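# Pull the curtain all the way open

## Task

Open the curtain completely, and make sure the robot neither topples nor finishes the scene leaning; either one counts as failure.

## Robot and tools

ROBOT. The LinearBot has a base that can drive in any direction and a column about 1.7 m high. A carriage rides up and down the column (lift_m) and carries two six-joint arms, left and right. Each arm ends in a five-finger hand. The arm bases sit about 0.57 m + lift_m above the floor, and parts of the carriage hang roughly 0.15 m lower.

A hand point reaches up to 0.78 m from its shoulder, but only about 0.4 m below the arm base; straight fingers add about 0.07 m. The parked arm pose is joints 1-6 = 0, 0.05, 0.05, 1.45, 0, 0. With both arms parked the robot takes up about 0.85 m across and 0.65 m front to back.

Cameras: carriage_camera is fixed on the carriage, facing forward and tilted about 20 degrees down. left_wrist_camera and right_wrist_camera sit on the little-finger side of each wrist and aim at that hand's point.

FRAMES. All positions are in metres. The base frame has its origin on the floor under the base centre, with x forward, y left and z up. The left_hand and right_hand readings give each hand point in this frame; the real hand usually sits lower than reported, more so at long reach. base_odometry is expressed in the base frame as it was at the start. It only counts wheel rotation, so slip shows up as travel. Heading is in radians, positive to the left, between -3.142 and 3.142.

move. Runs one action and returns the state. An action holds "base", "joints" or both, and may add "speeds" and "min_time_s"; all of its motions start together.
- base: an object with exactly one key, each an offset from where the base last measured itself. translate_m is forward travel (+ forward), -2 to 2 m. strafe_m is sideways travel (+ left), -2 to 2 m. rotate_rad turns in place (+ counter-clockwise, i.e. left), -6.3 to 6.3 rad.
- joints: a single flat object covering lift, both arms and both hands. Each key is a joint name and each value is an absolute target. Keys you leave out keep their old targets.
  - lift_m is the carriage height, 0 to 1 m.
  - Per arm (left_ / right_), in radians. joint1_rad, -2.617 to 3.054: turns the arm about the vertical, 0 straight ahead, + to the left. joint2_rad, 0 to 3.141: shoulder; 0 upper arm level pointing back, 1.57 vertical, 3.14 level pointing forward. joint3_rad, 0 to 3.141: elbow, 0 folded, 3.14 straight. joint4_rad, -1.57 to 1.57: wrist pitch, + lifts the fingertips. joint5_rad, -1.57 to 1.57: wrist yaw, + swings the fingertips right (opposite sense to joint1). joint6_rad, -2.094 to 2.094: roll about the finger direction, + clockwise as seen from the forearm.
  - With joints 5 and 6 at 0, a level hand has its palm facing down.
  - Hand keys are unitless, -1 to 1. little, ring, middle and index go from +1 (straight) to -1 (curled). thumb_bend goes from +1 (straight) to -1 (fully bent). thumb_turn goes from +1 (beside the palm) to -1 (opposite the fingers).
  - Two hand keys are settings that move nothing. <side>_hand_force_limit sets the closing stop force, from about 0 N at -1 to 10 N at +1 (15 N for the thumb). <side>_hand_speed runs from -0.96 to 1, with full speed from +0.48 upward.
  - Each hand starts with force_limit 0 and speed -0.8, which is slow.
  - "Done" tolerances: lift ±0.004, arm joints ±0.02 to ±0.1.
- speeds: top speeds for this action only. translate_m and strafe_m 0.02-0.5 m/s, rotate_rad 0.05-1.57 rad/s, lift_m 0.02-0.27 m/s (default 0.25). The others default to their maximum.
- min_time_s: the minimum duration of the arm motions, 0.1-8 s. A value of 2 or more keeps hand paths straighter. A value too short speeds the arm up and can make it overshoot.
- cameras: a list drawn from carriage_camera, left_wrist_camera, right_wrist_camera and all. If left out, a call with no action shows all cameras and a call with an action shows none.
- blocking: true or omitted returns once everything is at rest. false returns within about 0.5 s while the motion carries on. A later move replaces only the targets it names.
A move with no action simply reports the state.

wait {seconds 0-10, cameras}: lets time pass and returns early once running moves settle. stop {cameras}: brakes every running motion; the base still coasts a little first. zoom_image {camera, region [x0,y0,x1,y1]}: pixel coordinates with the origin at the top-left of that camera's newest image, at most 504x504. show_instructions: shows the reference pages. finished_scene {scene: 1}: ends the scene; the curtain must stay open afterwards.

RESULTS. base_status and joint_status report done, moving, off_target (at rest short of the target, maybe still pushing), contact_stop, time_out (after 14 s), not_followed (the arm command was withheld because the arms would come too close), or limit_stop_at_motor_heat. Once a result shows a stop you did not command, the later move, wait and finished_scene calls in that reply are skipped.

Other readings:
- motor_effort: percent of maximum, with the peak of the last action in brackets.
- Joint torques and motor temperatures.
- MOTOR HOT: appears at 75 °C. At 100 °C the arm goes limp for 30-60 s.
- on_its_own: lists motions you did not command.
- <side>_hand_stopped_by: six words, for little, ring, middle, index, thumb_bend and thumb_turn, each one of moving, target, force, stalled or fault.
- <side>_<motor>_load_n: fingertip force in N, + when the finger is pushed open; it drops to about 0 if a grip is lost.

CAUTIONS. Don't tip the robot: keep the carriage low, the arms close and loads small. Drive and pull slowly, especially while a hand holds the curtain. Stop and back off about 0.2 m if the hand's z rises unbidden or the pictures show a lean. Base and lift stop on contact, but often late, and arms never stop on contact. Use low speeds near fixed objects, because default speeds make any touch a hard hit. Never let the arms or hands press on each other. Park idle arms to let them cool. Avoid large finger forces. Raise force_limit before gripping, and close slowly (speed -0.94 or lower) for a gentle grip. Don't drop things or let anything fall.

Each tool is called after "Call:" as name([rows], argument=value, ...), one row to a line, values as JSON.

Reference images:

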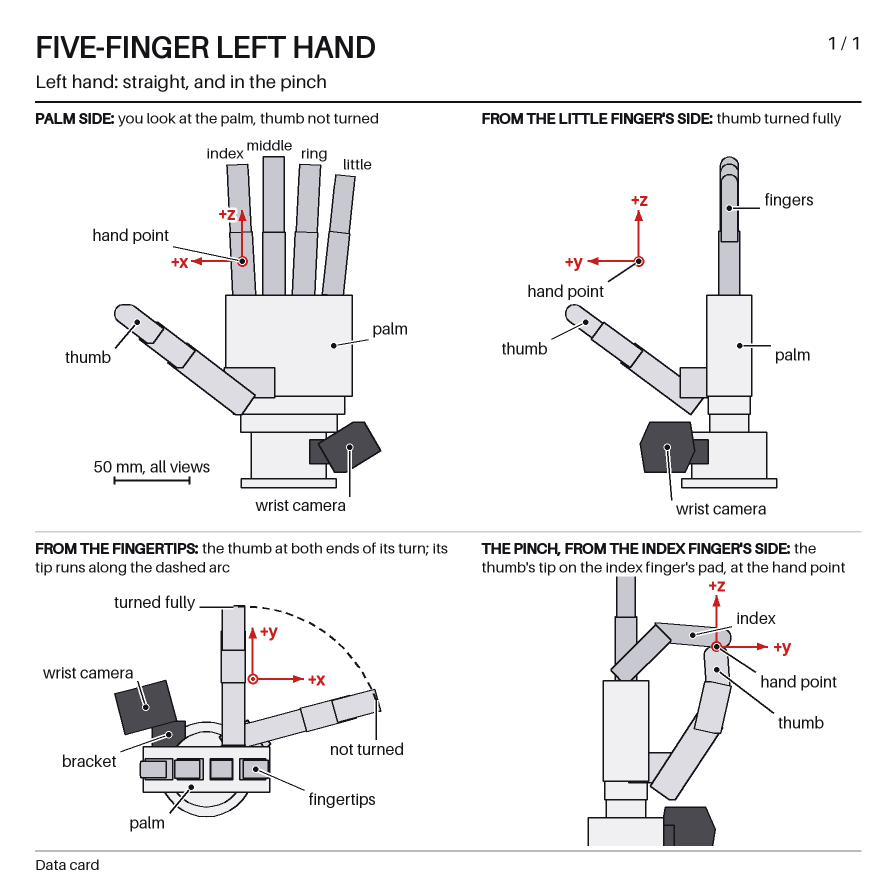

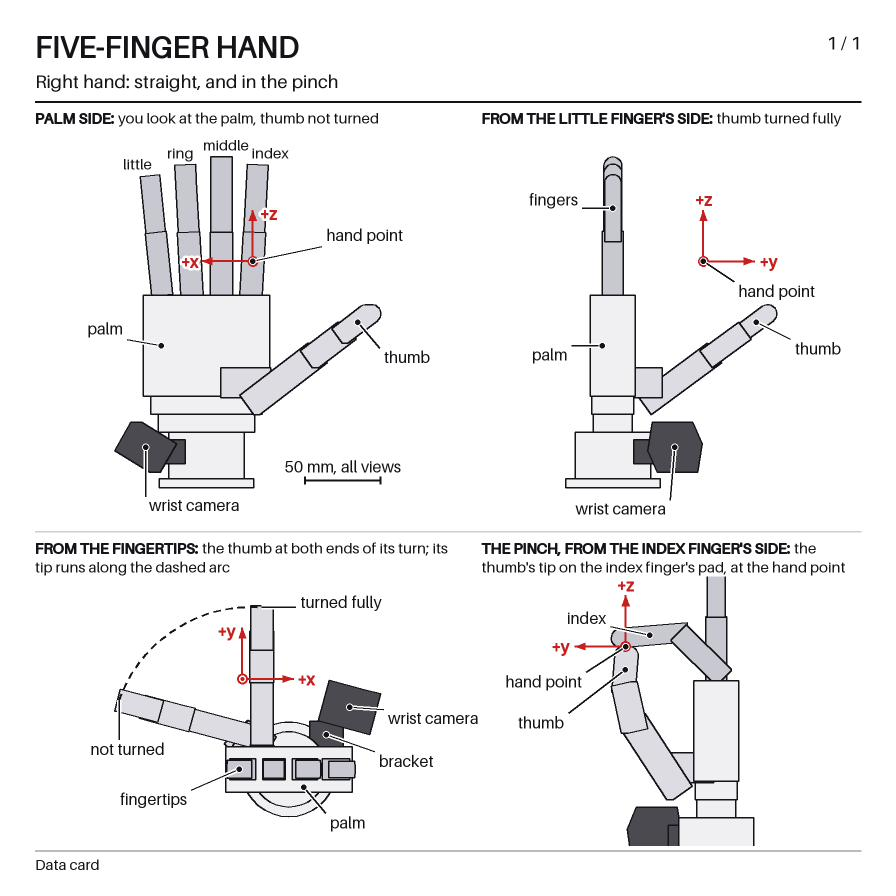

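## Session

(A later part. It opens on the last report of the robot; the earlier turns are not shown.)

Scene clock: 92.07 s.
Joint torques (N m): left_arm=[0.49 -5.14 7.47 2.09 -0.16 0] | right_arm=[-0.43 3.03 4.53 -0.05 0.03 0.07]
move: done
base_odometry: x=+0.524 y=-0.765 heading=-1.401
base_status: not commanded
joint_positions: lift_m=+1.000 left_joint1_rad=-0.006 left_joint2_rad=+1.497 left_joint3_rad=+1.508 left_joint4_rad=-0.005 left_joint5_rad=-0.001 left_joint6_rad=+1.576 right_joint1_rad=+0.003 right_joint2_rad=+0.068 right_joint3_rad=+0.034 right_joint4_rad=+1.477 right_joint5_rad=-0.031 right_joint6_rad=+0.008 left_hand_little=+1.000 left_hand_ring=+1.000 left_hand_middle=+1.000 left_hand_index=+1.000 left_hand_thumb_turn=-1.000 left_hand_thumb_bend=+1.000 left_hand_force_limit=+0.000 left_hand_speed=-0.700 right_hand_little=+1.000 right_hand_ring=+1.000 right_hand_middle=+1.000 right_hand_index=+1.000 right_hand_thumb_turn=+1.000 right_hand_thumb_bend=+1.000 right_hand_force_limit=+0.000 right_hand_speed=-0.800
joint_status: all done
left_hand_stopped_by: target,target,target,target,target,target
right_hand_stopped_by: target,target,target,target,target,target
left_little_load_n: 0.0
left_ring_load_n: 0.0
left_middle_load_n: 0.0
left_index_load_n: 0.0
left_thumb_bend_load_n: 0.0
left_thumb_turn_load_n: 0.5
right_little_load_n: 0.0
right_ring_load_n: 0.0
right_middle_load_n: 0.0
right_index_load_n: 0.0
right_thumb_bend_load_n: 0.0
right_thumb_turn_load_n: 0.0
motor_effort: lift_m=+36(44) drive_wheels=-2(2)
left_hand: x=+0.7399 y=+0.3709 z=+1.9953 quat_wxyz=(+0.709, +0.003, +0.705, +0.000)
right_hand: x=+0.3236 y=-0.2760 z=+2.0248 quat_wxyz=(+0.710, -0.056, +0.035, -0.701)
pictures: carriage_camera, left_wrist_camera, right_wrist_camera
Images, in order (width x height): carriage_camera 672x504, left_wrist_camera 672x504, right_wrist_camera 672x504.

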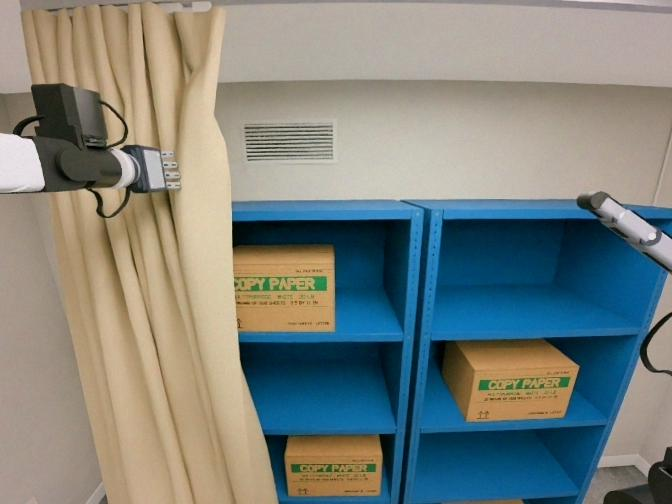

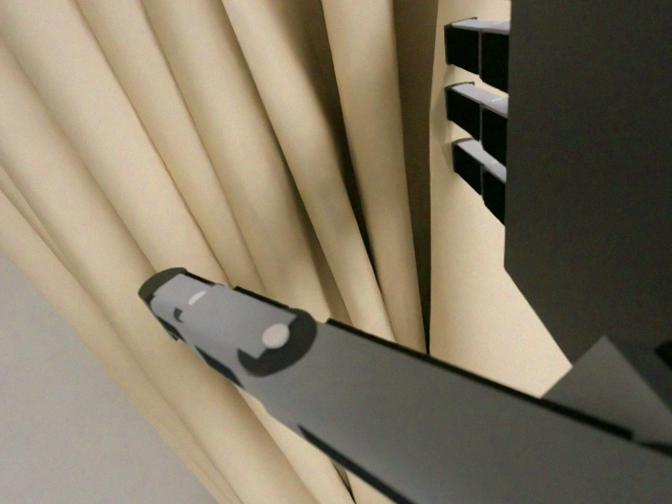

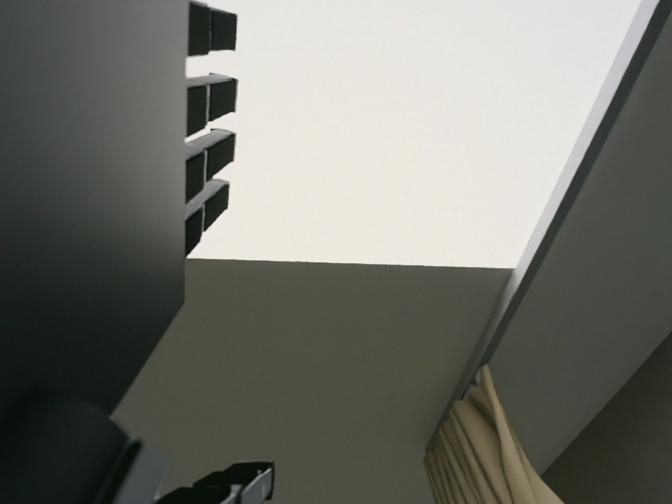

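Call:
zoom_image(camera="carriage_camera", region=[0, 0, 300, 220])

Call:
zoom_image(camera="right_wrist_camera", region=[400, 320, 580, 504])

Scaled by 1.680 from the camera's image (finer frame: 960x720).

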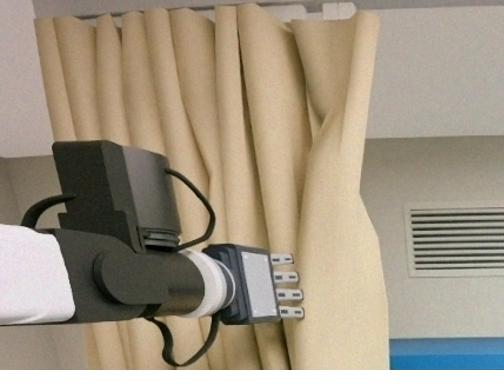

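Scaled by 2.739 from the camera's image (finer frame: 960x720).

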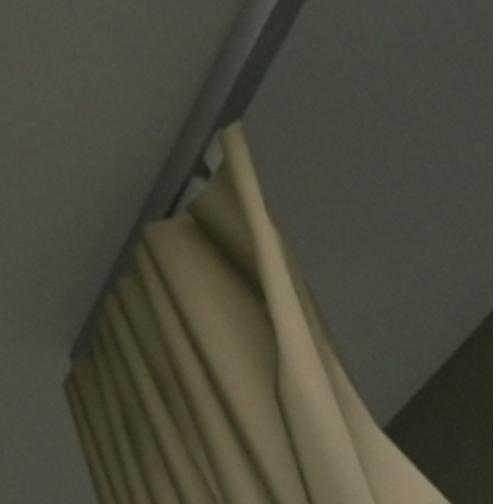

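Call:
move(base={"strafe_m": -0.25}, speeds={"strafe_m": 0.15})

Call:
move(joints={"left_joint1_rad": 0.0, "left_joint2_rad": 1.222, "left_joint3_rad": 1.79, "left_joint4_rad": -0.27, "left_joint5_rad": 0.0, "left_joint6_rad": 1.57}, min_time_s=3, cameras=["all"])

Scene clock: 95.63 s.
Joint torques (N m): left_arm=[0.28 -5.12 7.43 2.08 -0.1 0] | right_arm=[-0.38 2.96 4.64 -0.05 0.02 0.07]
move: done
base_odometry: x=+0.278 y=-0.807 heading=-1.401
base_status: done
joint_positions: lift_m=+1.000 left_joint1_rad=-0.003 left_joint2_rad=+1.497 left_joint3_rad=+1.508 left_joint4_rad=-0.004 left_joint5_rad=-0.007 left_joint6_rad=+1.576 right_joint1_rad=+0.003 right_joint2_rad=+0.068 right_joint3_rad=+0.034 right_joint4_rad=+1.477 right_joint5_rad=-0.031 right_joint6_rad=+0.008 left_hand_little=+1.000 left_hand_ring=+1.000 left_hand_middle=+1.000 left_hand_index=+1.000 left_hand_thumb_turn=-1.000 left_hand_thumb_bend=+1.000 left_hand_force_limit=+0.000 left_hand_speed=-0.700 right_hand_little=+1.000 right_hand_ring=+1.000 right_hand_middle=+1.000 right_hand_index=+1.000 right_hand_thumb_turn=+1.000 right_hand_thumb_bend=+1.000 right_hand_force_limit=+0.000 right_hand_speed=-0.800
joint_status: not commanded
left_hand_stopped_by: target,target,target,target,target,target
right_hand_stopped_by: target,target,target,target,target,target
left_little_load_n: 0.0
left_ring_load_n: 0.0
left_middle_load_n: 0.0
left_index_load_n: 0.0
left_thumb_bend_load_n: 0.0
left_thumb_turn_load_n: 0.0
right_little_load_n: 0.0
right_ring_load_n: 0.0
right_middle_load_n: 0.0
right_index_load_n: 0.0
right_thumb_bend_load_n: 0.0
right_thumb_turn_load_n: 0.0
motor_effort: lift_m=+36(36) drive_wheels=-3(6)
left_hand: x=+0.7394 y=+0.3736 z=+1.9954 quat_wxyz=(+0.710, +0.000, +0.705, +0.003)
right_hand: x=+0.3236 y=-0.2760 z=+2.0248 quat_wxyz=(+0.710, -0.056, +0.035, -0.701)
pictures: none

Scene clock: 98.93 s.
Joint torques (N m): left_arm=[0.24 -2.41 8.58 1.71 0.13 -0.01] | right_arm=[-0.4 3.04 4.57 -0.06 0.03 0.08]
move: done
base_odometry: x=+0.278 y=-0.807 heading=-1.401
base_status: not commanded
joint_positions: lift_m=+1.000 left_joint1_rad=-0.003 left_joint2_rad=+1.233 left_joint3_rad=+1.767 left_joint4_rad=-0.252 left_joint5_rad=-0.007 left_joint6_rad=+1.576 right_joint1_rad=+0.003 right_joint2_rad=+0.068 right_joint3_rad=+0.034 right_joint4_rad=+1.477 right_joint5_rad=-0.031 right_joint6_rad=+0.008 left_hand_little=+1.000 left_hand_ring=+1.000 left_hand_middle=+1.000 left_hand_index=+1.000 left_hand_thumb_turn=-1.000 left_hand_thumb_bend=+1.000 left_hand_force_limit=+0.000 left_hand_speed=-0.700 right_hand_little=+1.000 right_hand_ring=+1.000 right_hand_middle=+1.000 right_hand_index=+1.000 right_hand_thumb_turn=+1.000 right_hand_thumb_bend=+1.000 right_hand_force_limit=+0.000 right_hand_speed=-0.800
joint_status: all done
left_hand_stopped_by: target,target,target,target,target,target
right_hand_stopped_by: target,target,target,target,target,target
left_little_load_n: -0.5
left_ring_load_n: 0.0
left_middle_load_n: 0.5
left_index_load_n: 0.0
left_thumb_bend_load_n: 0.0
left_thumb_turn_load_n: 0.5
right_little_load_n: 0.0
right_ring_load_n: 0.0
right_middle_load_n: 0.0
right_index_load_n: 0.0
right_thumb_bend_load_n: 0.0
right_thumb_turn_load_n: 0.0
motor_effort: lift_m=+36(36) drive_wheels=-2(2)
left_hand: x=+0.6050 y=+0.3742 z=+2.1689 quat_wxyz=(+0.800, +0.000, +0.600, +0.003)
right_hand: x=+0.3236 y=-0.2760 z=+2.0248 quat_wxyz=(+0.710, -0.056, +0.035, -0.701)
pictures: carriage_camera, left_wrist_camera, right_wrist_camera
Images, in order (width x height): carriage_camera 672x504, left_wrist_camera 672x504, right_wrist_camera 672x504.

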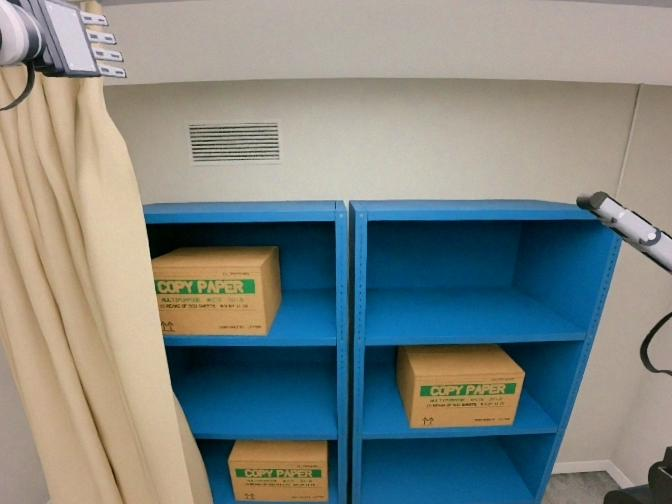

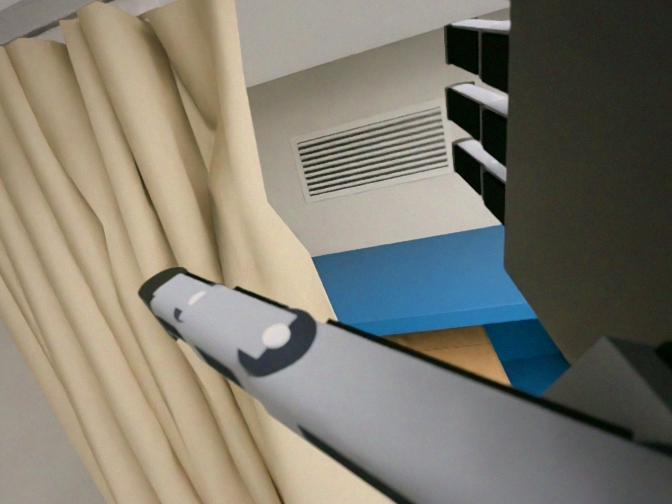

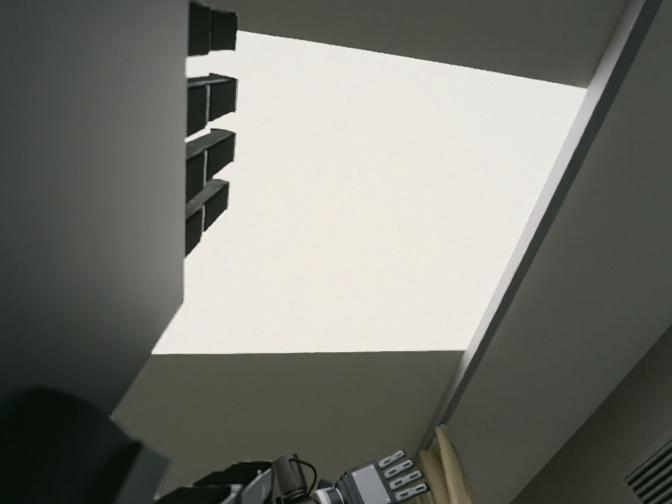

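Call:
move(base={"translate_m": 0.27}, speeds={"translate_m": 0.15}, cameras=["all"])

Scene clock: 102.13 s.
Joint torques (N m): left_arm=[0.21 -1.74 8.4 1.78 0.13 -0.01] | right_arm=[-0.42 3.06 4.56 -0.06 0.02 0.08]
move: done
base_odometry: x=+0.323 y=-1.074 heading=-1.402
base_status: done
joint_positions: lift_m=+1.000 left_joint1_rad=-0.003 left_joint2_rad=+1.226 left_joint3_rad=+1.768 left_joint4_rad=-0.260 left_joint5_rad=-0.007 left_joint6_rad=+1.576 right_joint1_rad=+0.003 right_joint2_rad=+0.068 right_joint3_rad=+0.034 right_joint4_rad=+1.477 right_joint5_rad=-0.031 right_joint6_rad=+0.008 left_hand_little=+1.000 left_hand_ring=+1.000 left_hand_middle=+1.000 left_hand_index=+1.000 left_hand_thumb_turn=-1.000 left_hand_thumb_bend=+1.000 left_hand_force_limit=+0.000 left_hand_speed=-0.700 right_hand_little=+1.000 right_hand_ring=+1.000 right_hand_middle=+1.000 right_hand_index=+1.000 right_hand_thumb_turn=+1.000 right_hand_thumb_bend=+1.000 right_hand_force_limit=+0.000 right_hand_speed=-0.800
joint_status: not commanded
left_hand_stopped_by: target,target,target,target,target,target
right_hand_stopped_by: target,target,target,target,target,target
left_little_load_n: 0.0
left_ring_load_n: 0.0
left_middle_load_n: 0.0
left_index_load_n: 0.0
left_thumb_bend_load_n: 0.0
left_thumb_turn_load_n: 0.5
right_little_load_n: 0.0
right_ring_load_n: 0.0
right_middle_load_n: 0.0
right_index_load_n: 0.0
right_thumb_bend_load_n: 0.0
right_thumb_turn_load_n: 0.0
motor_effort: lift_m=+36(36) drive_wheels=-3(8)
left_hand: x=+0.6019 y=+0.3742 z=+2.1695 quat_wxyz=(+0.799, +0.000, +0.601, +0.003)
right_hand: x=+0.3235 y=-0.2760 z=+2.0248 quat_wxyz=(+0.710, -0.056, +0.035, -0.701)
pictures: carriage_camera, left_wrist_camera, right_wrist_camera
Images, in order (width x height): carriage_camera 672x504, left_wrist_camera 672x504, right_wrist_camera 672x504.

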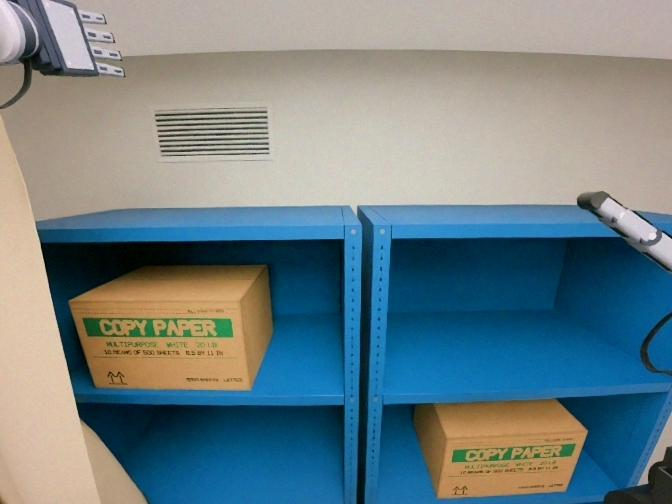

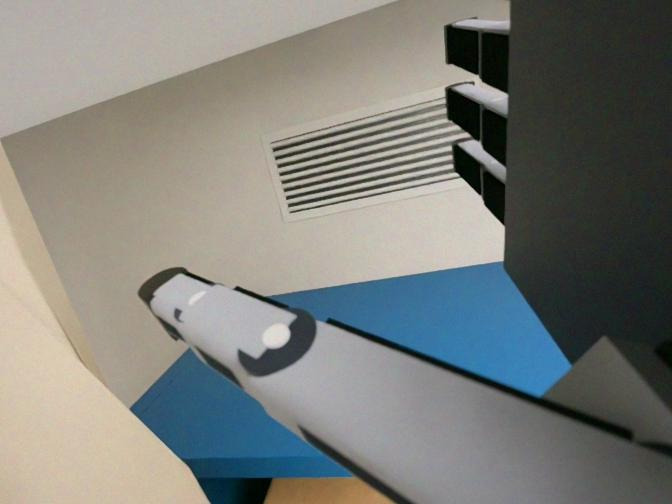

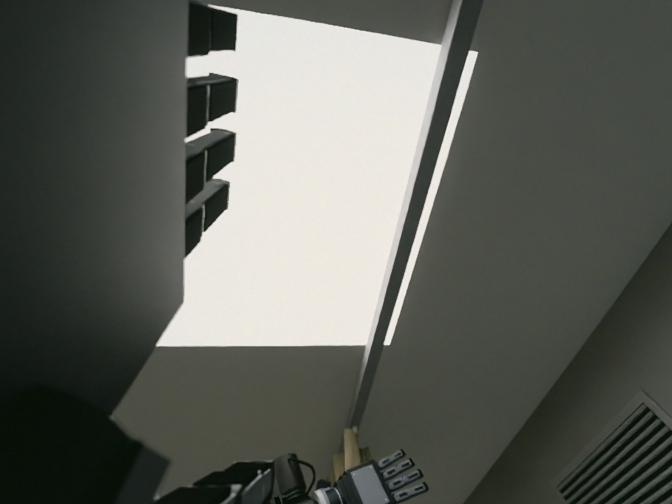

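Call:
move(base={"translate_m": -0.03}, speeds={"translate_m": 0.1})

Call:
move(base={"strafe_m": 0.06}, speeds={"strafe_m": 0.1}, cameras=["left_wrist_camera", "right_wrist_camera"])

Scene clock: 103.53 s.
Joint torques (N m): left_arm=[0.23 -1.48 7.97 1.8 0.14 0] | right_arm=[-0.39 3.07 4.66 -0.08 0.02 0.07]
move: done
base_odometry: x=+0.318 y=-1.044 heading=-1.402
base_status: done
joint_positions: lift_m=+1.000 left_joint1_rad=-0.003 left_joint2_rad=+1.221 left_joint3_rad=+1.772 left_joint4_rad=-0.263 left_joint5_rad=-0.007 left_joint6_rad=+1.576 right_joint1_rad=+0.003 right_joint2_rad=+0.068 right_joint3_rad=+0.034 right_joint4_rad=+1.478 right_joint5_rad=-0.031 right_joint6_rad=+0.008 left_hand_little=+1.000 left_hand_ring=+1.000 left_hand_middle=+1.000 left_hand_index=+1.000 left_hand_thumb_turn=-1.000 left_hand_thumb_bend=+1.000 left_hand_force_limit=+0.000 left_hand_speed=-0.700 right_hand_little=+1.000 right_hand_ring=+1.000 right_hand_middle=+1.000 right_hand_index=+1.000 right_hand_thumb_turn=+1.000 right_hand_thumb_bend=+1.000 right_hand_force_limit=+0.000 right_hand_speed=-0.800
joint_status: not commanded
left_hand_stopped_by: target,target,target,target,target,target
right_hand_stopped_by: target,target,target,target,target,target
left_little_load_n: 0.0
left_ring_load_n: 0.0
left_middle_load_n: 0.0
left_index_load_n: 0.0
left_thumb_bend_load_n: 0.0
left_thumb_turn_load_n: 0.0
right_little_load_n: 0.0
right_ring_load_n: 0.0
right_middle_load_n: 0.0
right_index_load_n: 0.0
right_thumb_bend_load_n: 0.0
right_thumb_turn_load_n: 0.0
motor_effort: lift_m=+36(36) drive_wheels=-1(8)
left_hand: x=+0.5992 y=+0.3742 z=+2.1720 quat_wxyz=(+0.801, -0.001, +0.599, +0.003)
right_hand: x=+0.3232 y=-0.2760 z=+2.0250 quat_wxyz=(+0.710, -0.056, +0.034, -0.701)
pictures: none

Scene clock: 104.93 s.
Joint torques (N m): left_arm=[0.18 -1.44 7.92 1.79 0.09 0] | right_arm=[-0.38 3.04 4.46 -0.07 0.02 0.07]
move: done
base_odometry: x=+0.377 y=-1.034 heading=-1.402
base_status: done
joint_positions: lift_m=+1.000 left_joint1_rad=-0.003 left_joint2_rad=+1.221 left_joint3_rad=+1.772 left_joint4_rad=-0.263 left_joint5_rad=-0.003 left_joint6_rad=+1.576 right_joint1_rad=+0.003 right_joint2_rad=+0.068 right_joint3_rad=+0.034 right_joint4_rad=+1.478 right_joint5_rad=-0.031 right_joint6_rad=+0.008 left_hand_little=+1.000 left_hand_ring=+1.000 left_hand_middle=+1.000 left_hand_index=+1.000 left_hand_thumb_turn=-1.000 left_hand_thumb_bend=+1.000 left_hand_force_limit=+0.000 left_hand_speed=-0.700 right_hand_little=+1.000 right_hand_ring=+1.000 right_hand_middle=+1.000 right_hand_index=+1.000 right_hand_thumb_turn=+1.000 right_hand_thumb_bend=+1.000 right_hand_force_limit=+0.000 right_hand_speed=-0.800
joint_status: not commanded
left_hand_stopped_by: target,target,target,target,target,target
right_hand_stopped_by: target,target,target,target,target,target
left_little_load_n: 0.0
left_ring_load_n: 0.0
left_middle_load_n: 0.0
left_index_load_n: 0.0
left_thumb_bend_load_n: 0.0
left_thumb_turn_load_n: 0.0
right_little_load_n: 0.0
right_ring_load_n: 0.0
right_middle_load_n: 0.0
right_index_load_n: 0.0
right_thumb_bend_load_n: 0.0
right_thumb_turn_load_n: 0.0
motor_effort: lift_m=+36(36) drive_wheels=+0(6)
left_hand: x=+0.5994 y=+0.3735 z=+2.1721 quat_wxyz=(+0.801, +0.001, +0.599, +0.002)
right_hand: x=+0.3232 y=-0.2760 z=+2.0250 quat_wxyz=(+0.710, -0.056, +0.034, -0.701)
Images, in order (width x height): left_wrist_camera 672x504, right_wrist_camera 672x504.

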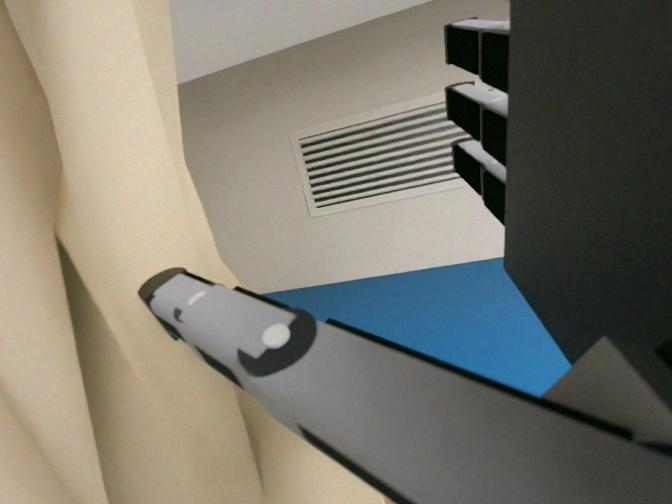

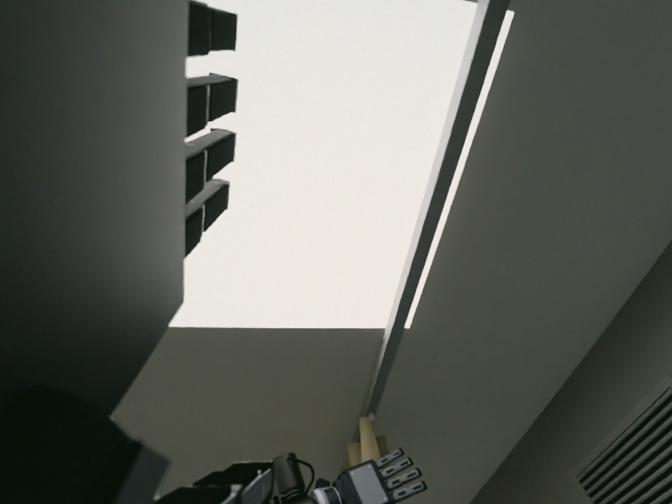

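Call:
move(base={"strafe_m": 0.06}, speeds={"strafe_m": 0.1}, cameras=["left_wrist_camera", "right_wrist_camera"])

Scene clock: 106.50 s.
Joint torques (N m): left_arm=[0.01 -1.47 7.95 1.8 0.11 0] | right_arm=[-0.31 3.08 4.55 -0.09 0.03 0.06]
move: done
base_odometry: x=+0.436 y=-1.024 heading=-1.402
base_status: done
joint_positions: lift_m=+1.000 left_joint1_rad=+0.000 left_joint2_rad=+1.221 left_joint3_rad=+1.772 left_joint4_rad=-0.263 left_joint5_rad=-0.003 left_joint6_rad=+1.576 right_joint1_rad=+0.003 right_joint2_rad=+0.068 right_joint3_rad=+0.034 right_joint4_rad=+1.478 right_joint5_rad=-0.031 right_joint6_rad=+0.008 left_hand_little=+1.000 left_hand_ring=+1.000 left_hand_middle=+1.000 left_hand_index=+1.000 left_hand_thumb_turn=-1.000 left_hand_thumb_bend=+1.000 left_hand_force_limit=+0.000 left_hand_speed=-0.700 right_hand_little=+1.000 right_hand_ring=+1.000 right_hand_middle=+1.000 right_hand_index=+1.000 right_hand_thumb_turn=+1.000 right_hand_thumb_bend=+1.000 right_hand_force_limit=+0.000 right_hand_speed=-0.800
joint_status: not commanded
left_hand_stopped_by: target,target,target,target,target,target
right_hand_stopped_by: target,target,target,target,target,target
left_little_load_n: 0.0
left_ring_load_n: 0.0
left_middle_load_n: 0.0
left_index_load_n: 0.0
left_thumb_bend_load_n: 0.0
left_thumb_turn_load_n: 0.0
right_little_load_n: 0.5
right_ring_load_n: 0.0
right_middle_load_n: 0.0
right_index_load_n: 0.0
right_thumb_bend_load_n: 0.0
right_thumb_turn_load_n: 0.0
motor_effort: lift_m=+36(36) drive_wheels=-1(7)
left_hand: x=+0.5992 y=+0.3744 z=+2.1721 quat_wxyz=(+0.801, +0.000, +0.599, +0.003)
right_hand: x=+0.3232 y=-0.2760 z=+2.0250 quat_wxyz=(+0.710, -0.056, +0.034, -0.701)
Images, in order (width x height): left_wrist_camera 672x504, right_wrist_camera 672x504.

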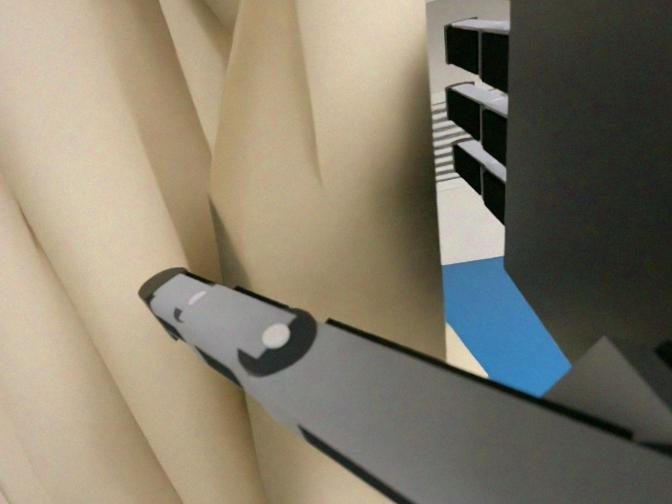

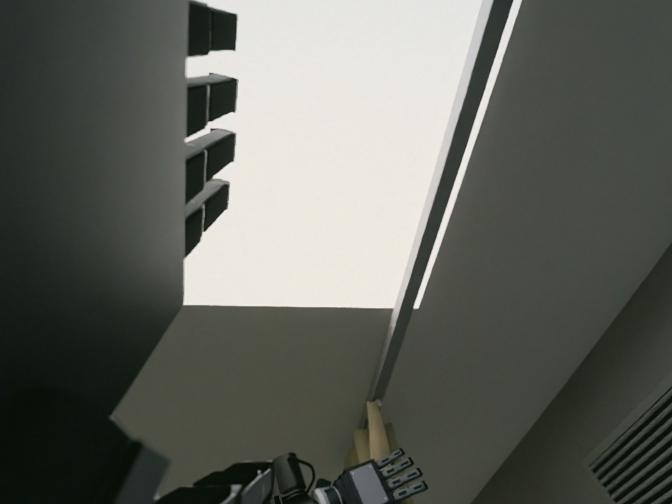

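Call:
move(base={"strafe_m": 0.025}, speeds={"strafe_m": 0.1})

Call:
move(joints={"left_hand_little": -0.2, "left_hand_ring": -0.2, "left_hand_middle": -0.2, "left_hand_index": -0.2})

Call:
move(joints={"left_hand_thumb_bend": -0.4}, cameras=["left_wrist_camera", "right_wrist_camera"])

Scene clock: 107.70 s.
Joint torques (N m): left_arm=[-0.01 -1.42 7.94 1.82 0.08 0] | right_arm=[-0.31 3.03 4.53 -0.07 0.01 0.08]
move: done
base_odometry: x=+0.461 y=-1.020 heading=-1.402
base_status: done
joint_positions: lift_m=+1.000 left_joint1_rad=+0.000 left_joint2_rad=+1.221 left_joint3_rad=+1.772 left_joint4_rad=-0.264 left_joint5_rad=-0.002 left_joint6_rad=+1.576 right_joint1_rad=+0.002 right_joint2_rad=+0.068 right_joint3_rad=+0.034 right_joint4_rad=+1.478 right_joint5_rad=-0.031 right_joint6_rad=+0.008 left_hand_little=+1.000 left_hand_ring=+1.000 left_hand_middle=+1.000 left_hand_index=+1.000 left_hand_thumb_turn=-1.000 left_hand_thumb_bend=+1.000 left_hand_force_limit=+0.000 left_hand_speed=-0.700 right_hand_little=+1.000 right_hand_ring=+1.000 right_hand_middle=+1.000 right_hand_index=+1.000 right_hand_thumb_turn=+1.000 right_hand_thumb_bend=+1.000 right_hand_force_limit=+0.000 right_hand_speed=-0.800
joint_status: not commanded
left_hand_stopped_by: target,target,target,target,target,target
right_hand_stopped_by: target,target,target,target,target,target
left_little_load_n: 0.0
left_ring_load_n: 0.0
left_middle_load_n: 0.0
left_index_load_n: 0.0
left_thumb_bend_load_n: 0.0
left_thumb_turn_load_n: 0.0
right_little_load_n: 0.0
right_ring_load_n: 0.0
right_middle_load_n: 0.0
right_index_load_n: 0.0
right_thumb_bend_load_n: 0.0
right_thumb_turn_load_n: 0.0
motor_effort: lift_m=+36(36) drive_wheels=-2(6)
left_hand: x=+0.5993 y=+0.3745 z=+2.1720 quat_wxyz=(+0.801, +0.000, +0.599, +0.003)
right_hand: x=+0.3232 y=-0.2761 z=+2.0250 quat_wxyz=(+0.710, -0.056, +0.034, -0.701)
pictures: none

Scene clock: 109.63 s.
Joint torques (N m): left_arm=[0.59 -2.39 8.01 1.94 -0.6 0.01] | right_arm=[-0.32 3.02 4.52 -0.08 0.02 0.07]
move: done
base_odometry: x=+0.461 y=-1.020 heading=-1.402
base_status: not commanded
joint_positions: lift_m=+1.000 left_joint1_rad=-0.008 left_joint2_rad=+1.233 left_joint3_rad=+1.772 left_joint4_rad=-0.277 left_joint5_rad=+0.055 left_joint6_rad=+1.576 right_joint1_rad=+0.002 right_joint2_rad=+0.068 right_joint3_rad=+0.034 right_joint4_rad=+1.478 right_joint5_rad=-0.031 right_joint6_rad=+0.008 left_hand_little=-0.200 left_hand_ring=-0.199 left_hand_middle=-0.199 left_hand_index=-0.200 left_hand_thumb_turn=-1.000 left_hand_thumb_bend=+1.000 left_hand_force_limit=+0.000 left_hand_speed=-0.700 right_hand_little=+1.000 right_hand_ring=+1.000 right_hand_middle=+1.000 right_hand_index=+1.000 right_hand_thumb_turn=+1.000 right_hand_thumb_bend=+1.000 right_hand_force_limit=+0.000 right_hand_speed=-0.800
joint_status: all done
left_hand_stopped_by: target,target,target,target,target,target
right_hand_stopped_by: target,target,target,target,target,target
left_little_load_n: 0.0
left_ring_load_n: 1.5
left_middle_load_n: 5.0
left_index_load_n: 0.0
left_thumb_bend_load_n: 0.0
left_thumb_turn_load_n: 0.0
right_little_load_n: 0.0
right_ring_load_n: 0.0
right_middle_load_n: 0.0
right_index_load_n: 0.0
right_thumb_bend_load_n: 0.0
right_thumb_turn_load_n: 0.0
motor_effort: lift_m=+36(36) drive_wheels=-2(2)
left_hand: x=+0.6085 y=+0.3603 z=+2.1653 quat_wxyz=(+0.793, +0.025, +0.608, -0.018)
right_hand: x=+0.3232 y=-0.2761 z=+2.0250 quat_wxyz=(+0.710, -0.056, +0.034, -0.701)
pictures: none

Scene clock: 113.17 s.
Joint torques (N m): left_arm=[0.59 -2.41 8.05 1.94 -0.6 0.01] | right_arm=[-0.35 3.04 4.51 -0.07 0.02 0.07]
move: off_target
base_odometry: x=+0.461 y=-1.020 heading=-1.402
base_status: not commanded
joint_positions: lift_m=+1.000 left_joint1_rad=-0.008 left_joint2_rad=+1.233 left_joint3_rad=+1.772 left_joint4_rad=-0.277 left_joint5_rad=+0.055 left_joint6_rad=+1.577 right_joint1_rad=+0.002 right_joint2_rad=+0.068 right_joint3_rad=+0.034 right_joint4_rad=+1.478 right_joint5_rad=-0.031 right_joint6_rad=+0.008 left_hand_little=-0.200 left_hand_ring=-0.199 left_hand_middle=-0.198 left_hand_index=-0.200 left_hand_thumb_turn=-1.000 left_hand_thumb_bend=+0.735 left_hand_force_limit=+0.000 left_hand_speed=-0.700 right_hand_little=+1.000 right_hand_ring=+1.000 right_hand_middle=+1.000 right_hand_index=+1.000 right_hand_thumb_turn=+1.000 right_hand_thumb_bend=+1.000 right_hand_force_limit=+0.000 right_hand_speed=-0.800
joint_status: left_hand_thumb_bend off_target (ended at +0.735, target -0.400)
left_hand_stopped_by: target,target,target,target,force,target
right_hand_stopped_by: target,target,target,target,target,target
left_little_load_n: 0.0
left_ring_load_n: 2.5
left_middle_load_n: 7.0
left_index_load_n: 0.0
left_thumb_bend_load_n: 7.5
left_thumb_turn_load_n: -0.5
right_little_load_n: 0.0
right_ring_load_n: 0.0
right_middle_load_n: 0.0
right_index_load_n: 0.0
right_thumb_bend_load_n: 0.0
right_thumb_turn_load_n: 0.0
motor_effort: lift_m=+36(36) drive_wheels=-1(2)
left_hand: x=+0.6085 y=+0.3603 z=+2.1654 quat_wxyz=(+0.793, +0.026, +0.608, -0.017)
right_hand: x=+0.3232 y=-0.2761 z=+2.0250 quat_wxyz=(+0.710, -0.056, +0.034, -0.701)
Images, in order (width x height): left_wrist_camera 672x504, right_wrist_camera 672x504.

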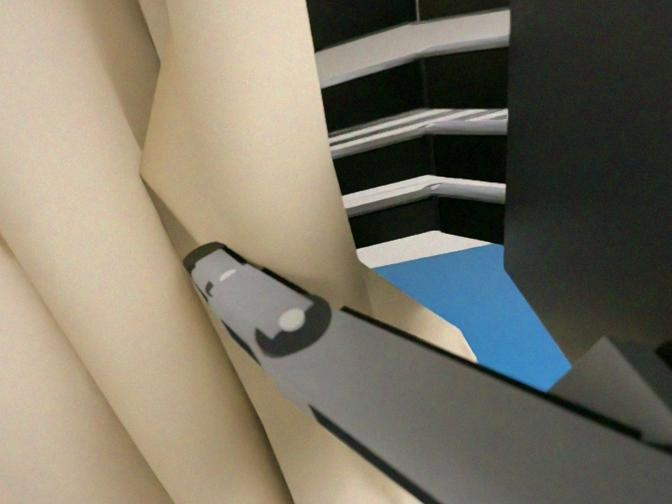

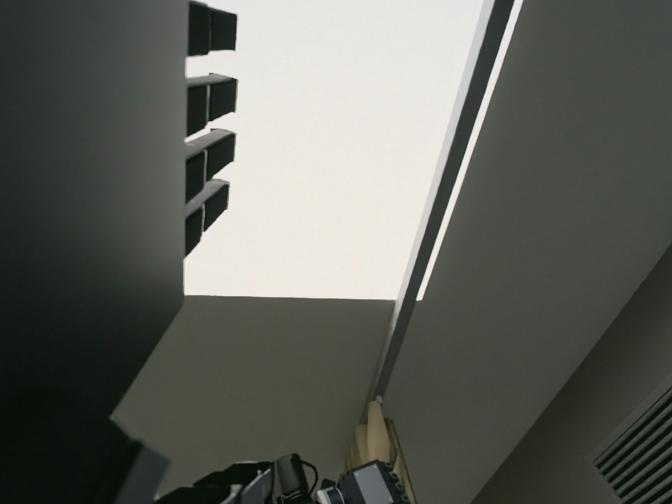

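Call:
move(base={"strafe_m": 0.15}, speeds={"strafe_m": 0.1}, cameras=["all"])

Scene clock: 115.67 s.
Joint torques (N m): left_arm=[6.08 -2.4 7.99 1.97 -3.96 -0.05] | right_arm=[-0.32 3.04 4.51 -0.08 0.02 0.07]
move: done
base_odometry: x=+0.609 y=-0.995 heading=-1.402
base_status: done
joint_positions: lift_m=+1.000 left_joint1_rad=-0.074 left_joint2_rad=+1.233 left_joint3_rad=+1.772 left_joint4_rad=-0.284 left_joint5_rad=+0.335 left_joint6_rad=+1.581 right_joint1_rad=+0.003 right_joint2_rad=+0.068 right_joint3_rad=+0.034 right_joint4_rad=+1.478 right_joint5_rad=-0.031 right_joint6_rad=+0.008 left_hand_little=-0.200 left_hand_ring=-0.199 left_hand_middle=-0.198 left_hand_index=-0.200 left_hand_thumb_turn=-1.000 left_hand_thumb_bend=+0.735 left_hand_force_limit=+0.000 left_hand_speed=-0.700 right_hand_little=+1.000 right_hand_ring=+1.000 right_hand_middle=+1.000 right_hand_index=+1.000 right_hand_thumb_turn=+1.000 right_hand_thumb_bend=+1.000 right_hand_force_limit=+0.000 right_hand_speed=-0.800
joint_status: not commanded
left_hand_stopped_by: target,target,target,target,force,target
right_hand_stopped_by: target,target,target,target,target,target
left_little_load_n: 1.5
left_ring_load_n: 2.0
left_middle_load_n: 11.0
left_index_load_n: 0.0
left_thumb_bend_load_n: 3.5
left_thumb_turn_load_n: 0.0
right_little_load_n: 0.0
right_ring_load_n: 0.0
right_middle_load_n: 0.0
right_index_load_n: 0.0
right_thumb_bend_load_n: 0.0
right_thumb_turn_load_n: 0.0
motor_effort: lift_m=+36(36) drive_wheels=+2(7)
left_hand: x=+0.6126 y=+0.2782 z=+2.1653 quat_wxyz=(+0.777, +0.157, +0.597, -0.127)
right_hand: x=+0.3232 y=-0.2760 z=+2.0250 quat_wxyz=(+0.710, -0.056, +0.034, -0.701)
pictures: carriage_camera, left_wrist_camera, right_wrist_camera
Images, in order (width x height): carriage_camera 672x504, left_wrist_camera 672x504, right_wrist_camera 672x504.

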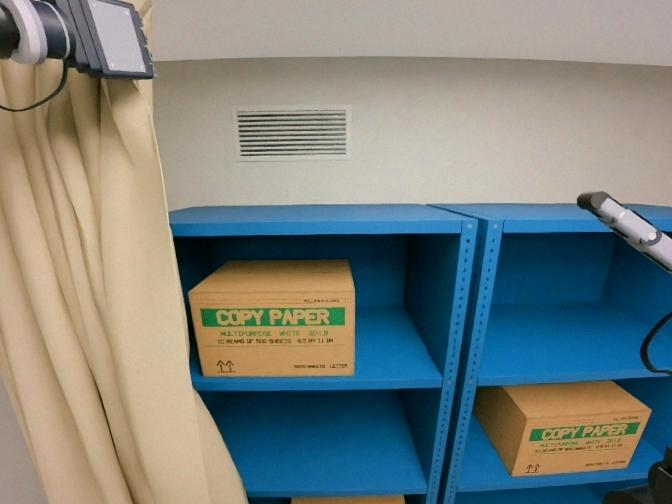

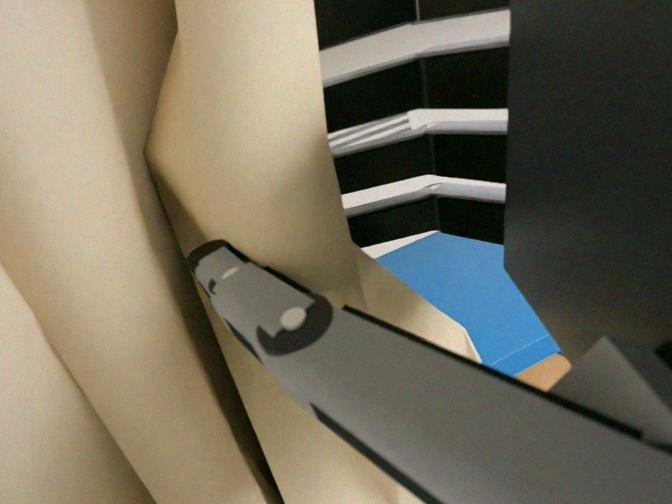

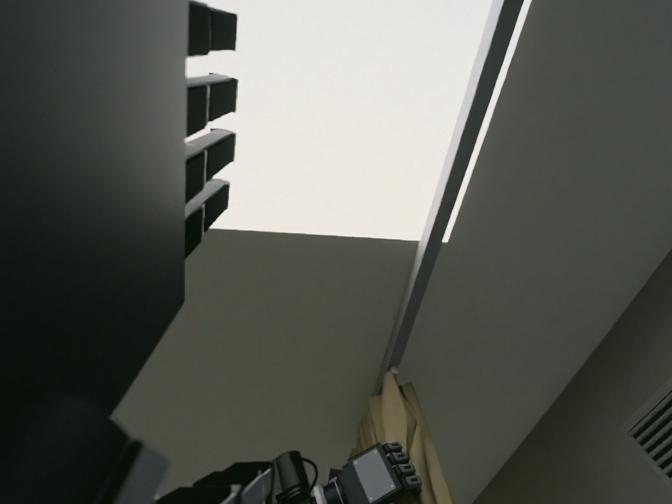

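Call:
move(joints={"left_hand_thumb_bend": 1, "left_hand_little": 1, "left_hand_ring": 1, "left_hand_middle": 1, "left_hand_index": 1, "left_joint5_rad": 0.15}, cameras=["left_wrist_camera", "right_wrist_camera"])

Scene clock: 118.13 s.
Joint torques (N m): left_arm=[2.13 -1.05 7.94 2.33 -1.19 0.04] | right_arm=[-0.32 3.04 4.51 -0.08 0.02 0.08]
move: off_target
base_odometry: x=+0.609 y=-0.995 heading=-1.402
base_status: not commanded
joint_positions: lift_m=+1.000 left_joint1_rad=-0.026 left_joint2_rad=+1.217 left_joint3_rad=+1.772 left_joint4_rad=-0.319 left_joint5_rad=+0.251 left_joint6_rad=+1.572 right_joint1_rad=+0.003 right_joint2_rad=+0.068 right_joint3_rad=+0.034 right_joint4_rad=+1.478 right_joint5_rad=-0.031 right_joint6_rad=+0.008 left_hand_little=+1.000 left_hand_ring=+1.000 left_hand_middle=+1.000 left_hand_index=+1.000 left_hand_thumb_turn=-1.000 left_hand_thumb_bend=+1.000 left_hand_force_limit=+0.000 left_hand_speed=-0.700 right_hand_little=+1.000 right_hand_ring=+1.000 right_hand_middle=+1.000 right_hand_index=+1.000 right_hand_thumb_turn=+1.000 right_hand_thumb_bend=+1.000 right_hand_force_limit=+0.000 right_hand_speed=-0.800
joint_status: left_joint5_rad off_target (ended at +0.251, target +0.150); the others done
left_hand_stopped_by: target,target,target,target,target,target
right_hand_stopped_by: target,target,target,target,target,target
left_little_load_n: 0.0
left_ring_load_n: 0.0
left_middle_load_n: 0.0
left_index_load_n: 0.0
left_thumb_bend_load_n: 0.0
left_thumb_turn_load_n: 0.0
right_little_load_n: 0.0
right_ring_load_n: 0.0
right_middle_load_n: 0.0
right_index_load_n: 0.0
right_thumb_bend_load_n: 0.0
right_thumb_turn_load_n: 0.0
motor_effort: lift_m=+35(36) drive_wheels=+1(2)
left_hand: x=+0.6083 y=+0.3138 z=+2.1609 quat_wxyz=(+0.778, +0.106, +0.612, -0.087)
right_hand: x=+0.3232 y=-0.2760 z=+2.0250 quat_wxyz=(+0.710, -0.056, +0.034, -0.701)
Images, in order (width x height): left_wrist_camera 672x504, right_wrist_camera 672x504.

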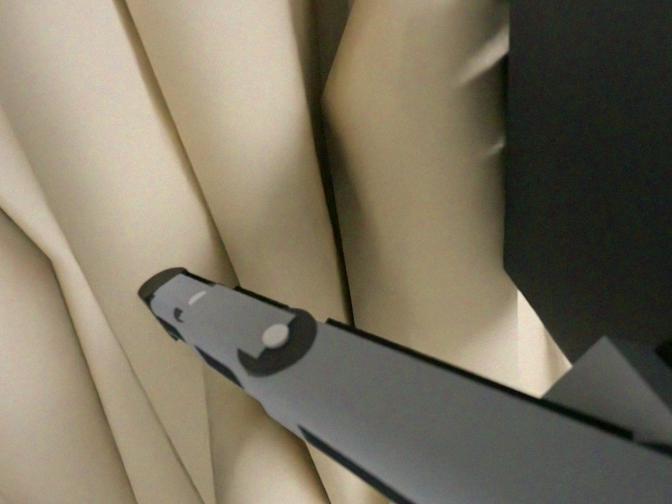

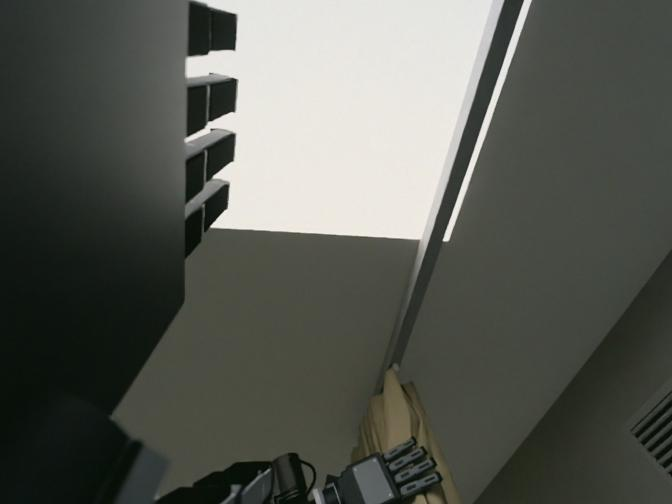

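Call:
move(base={"strafe_m": 0.12}, speeds={"strafe_m": 0.06}, joints={"left_joint5_rad": -0.1}, cameras=["all"])

Scene clock: 120.87 s.
Joint torques (N m): left_arm=[8.09 -0.81 7.97 2.46 -5.6 -0.26] | right_arm=[-0.16 3.1 4.49 -0.06 0.02 0.08]
Motor temperatures (°C): left_arm=[30 38 40 45 36 30] | right_arm=[30 31 38 32 32 29]
move: off_target
base_odometry: x=+0.727 y=-0.975 heading=-1.402
base_status: done
joint_positions: lift_m=+1.000 left_joint1_rad=-0.098 left_joint2_rad=+1.215 left_joint3_rad=+1.772 left_joint4_rad=-0.337 left_joint5_rad=+0.375 left_joint6_rad=+1.602 right_joint1_rad=+0.002 right_joint2_rad=+0.068 right_joint3_rad=+0.034 right_joint4_rad=+1.478 right_joint5_rad=-0.031 right_joint6_rad=+0.008 left_hand_little=+1.000 left_hand_ring=+1.000 left_hand_middle=+1.000 left_hand_index=+1.000 left_hand_thumb_turn=-1.000 left_hand_thumb_bend=+1.000 left_hand_force_limit=+0.000 left_hand_speed=-0.700 right_hand_little=+1.000 right_hand_ring=+1.000 right_hand_middle=+1.000 right_hand_index=+1.000 right_hand_thumb_turn=+1.000 right_hand_thumb_bend=+1.000 right_hand_force_limit=+0.000 right_hand_speed=-0.800
joint_status: left_joint5_rad off_target (ended at +0.375, target -0.100)
left_hand_stopped_by: target,target,target,target,target,target
right_hand_stopped_by: target,target,target,target,target,target
left_little_load_n: 0.0
left_ring_load_n: 0.0
left_middle_load_n: 0.5
left_index_load_n: 0.0
left_thumb_bend_load_n: 0.0
left_thumb_turn_load_n: 0.0
right_little_load_n: 0.0
right_ring_load_n: 0.0
right_middle_load_n: 0.0
right_index_load_n: 0.0
right_thumb_bend_load_n: 0.0
right_thumb_turn_load_n: 0.0
motor_effort: lift_m=+36(36) drive_wheels=+1(6)
left_hand: x=+0.6041 y=+0.2622 z=+2.1585 quat_wxyz=(+0.763, +0.185, +0.603, -0.142)
right_hand: x=+0.3232 y=-0.2761 z=+2.0250 quat_wxyz=(+0.710, -0.056, +0.034, -0.701)
pictures: carriage_camera, left_wrist_camera, right_wrist_camera
Images, in order (width x height): carriage_camera 672x504, left_wrist_camera 672x504, right_wrist_camera 672x504.

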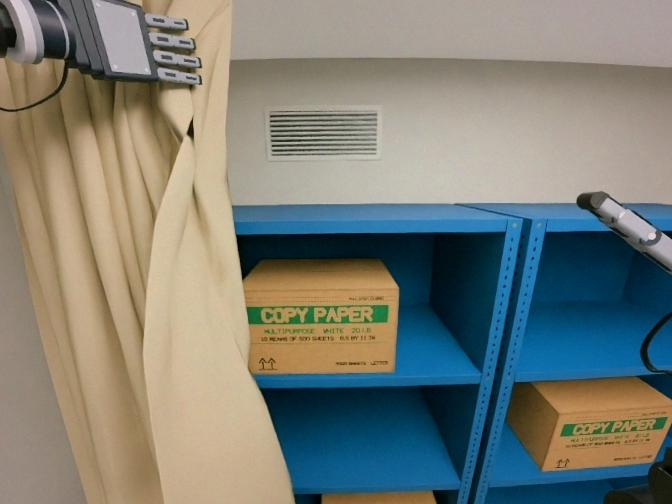

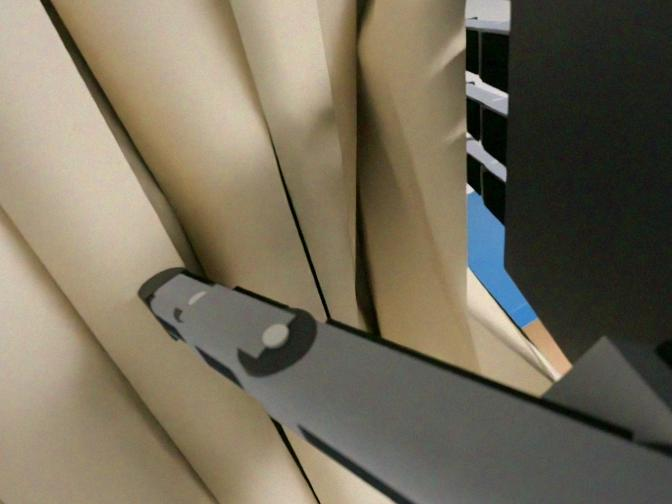

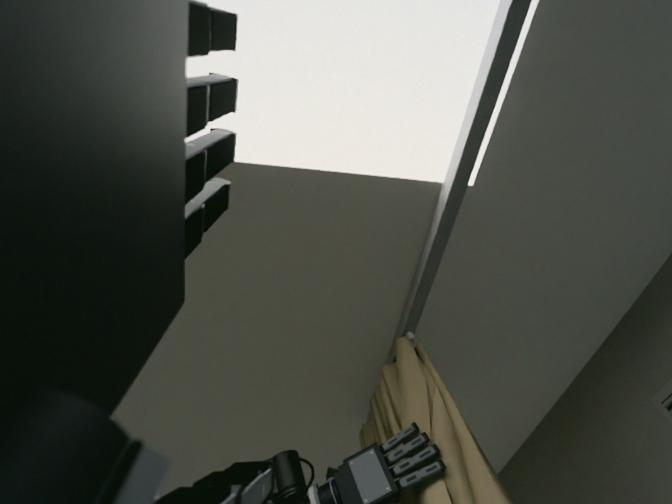

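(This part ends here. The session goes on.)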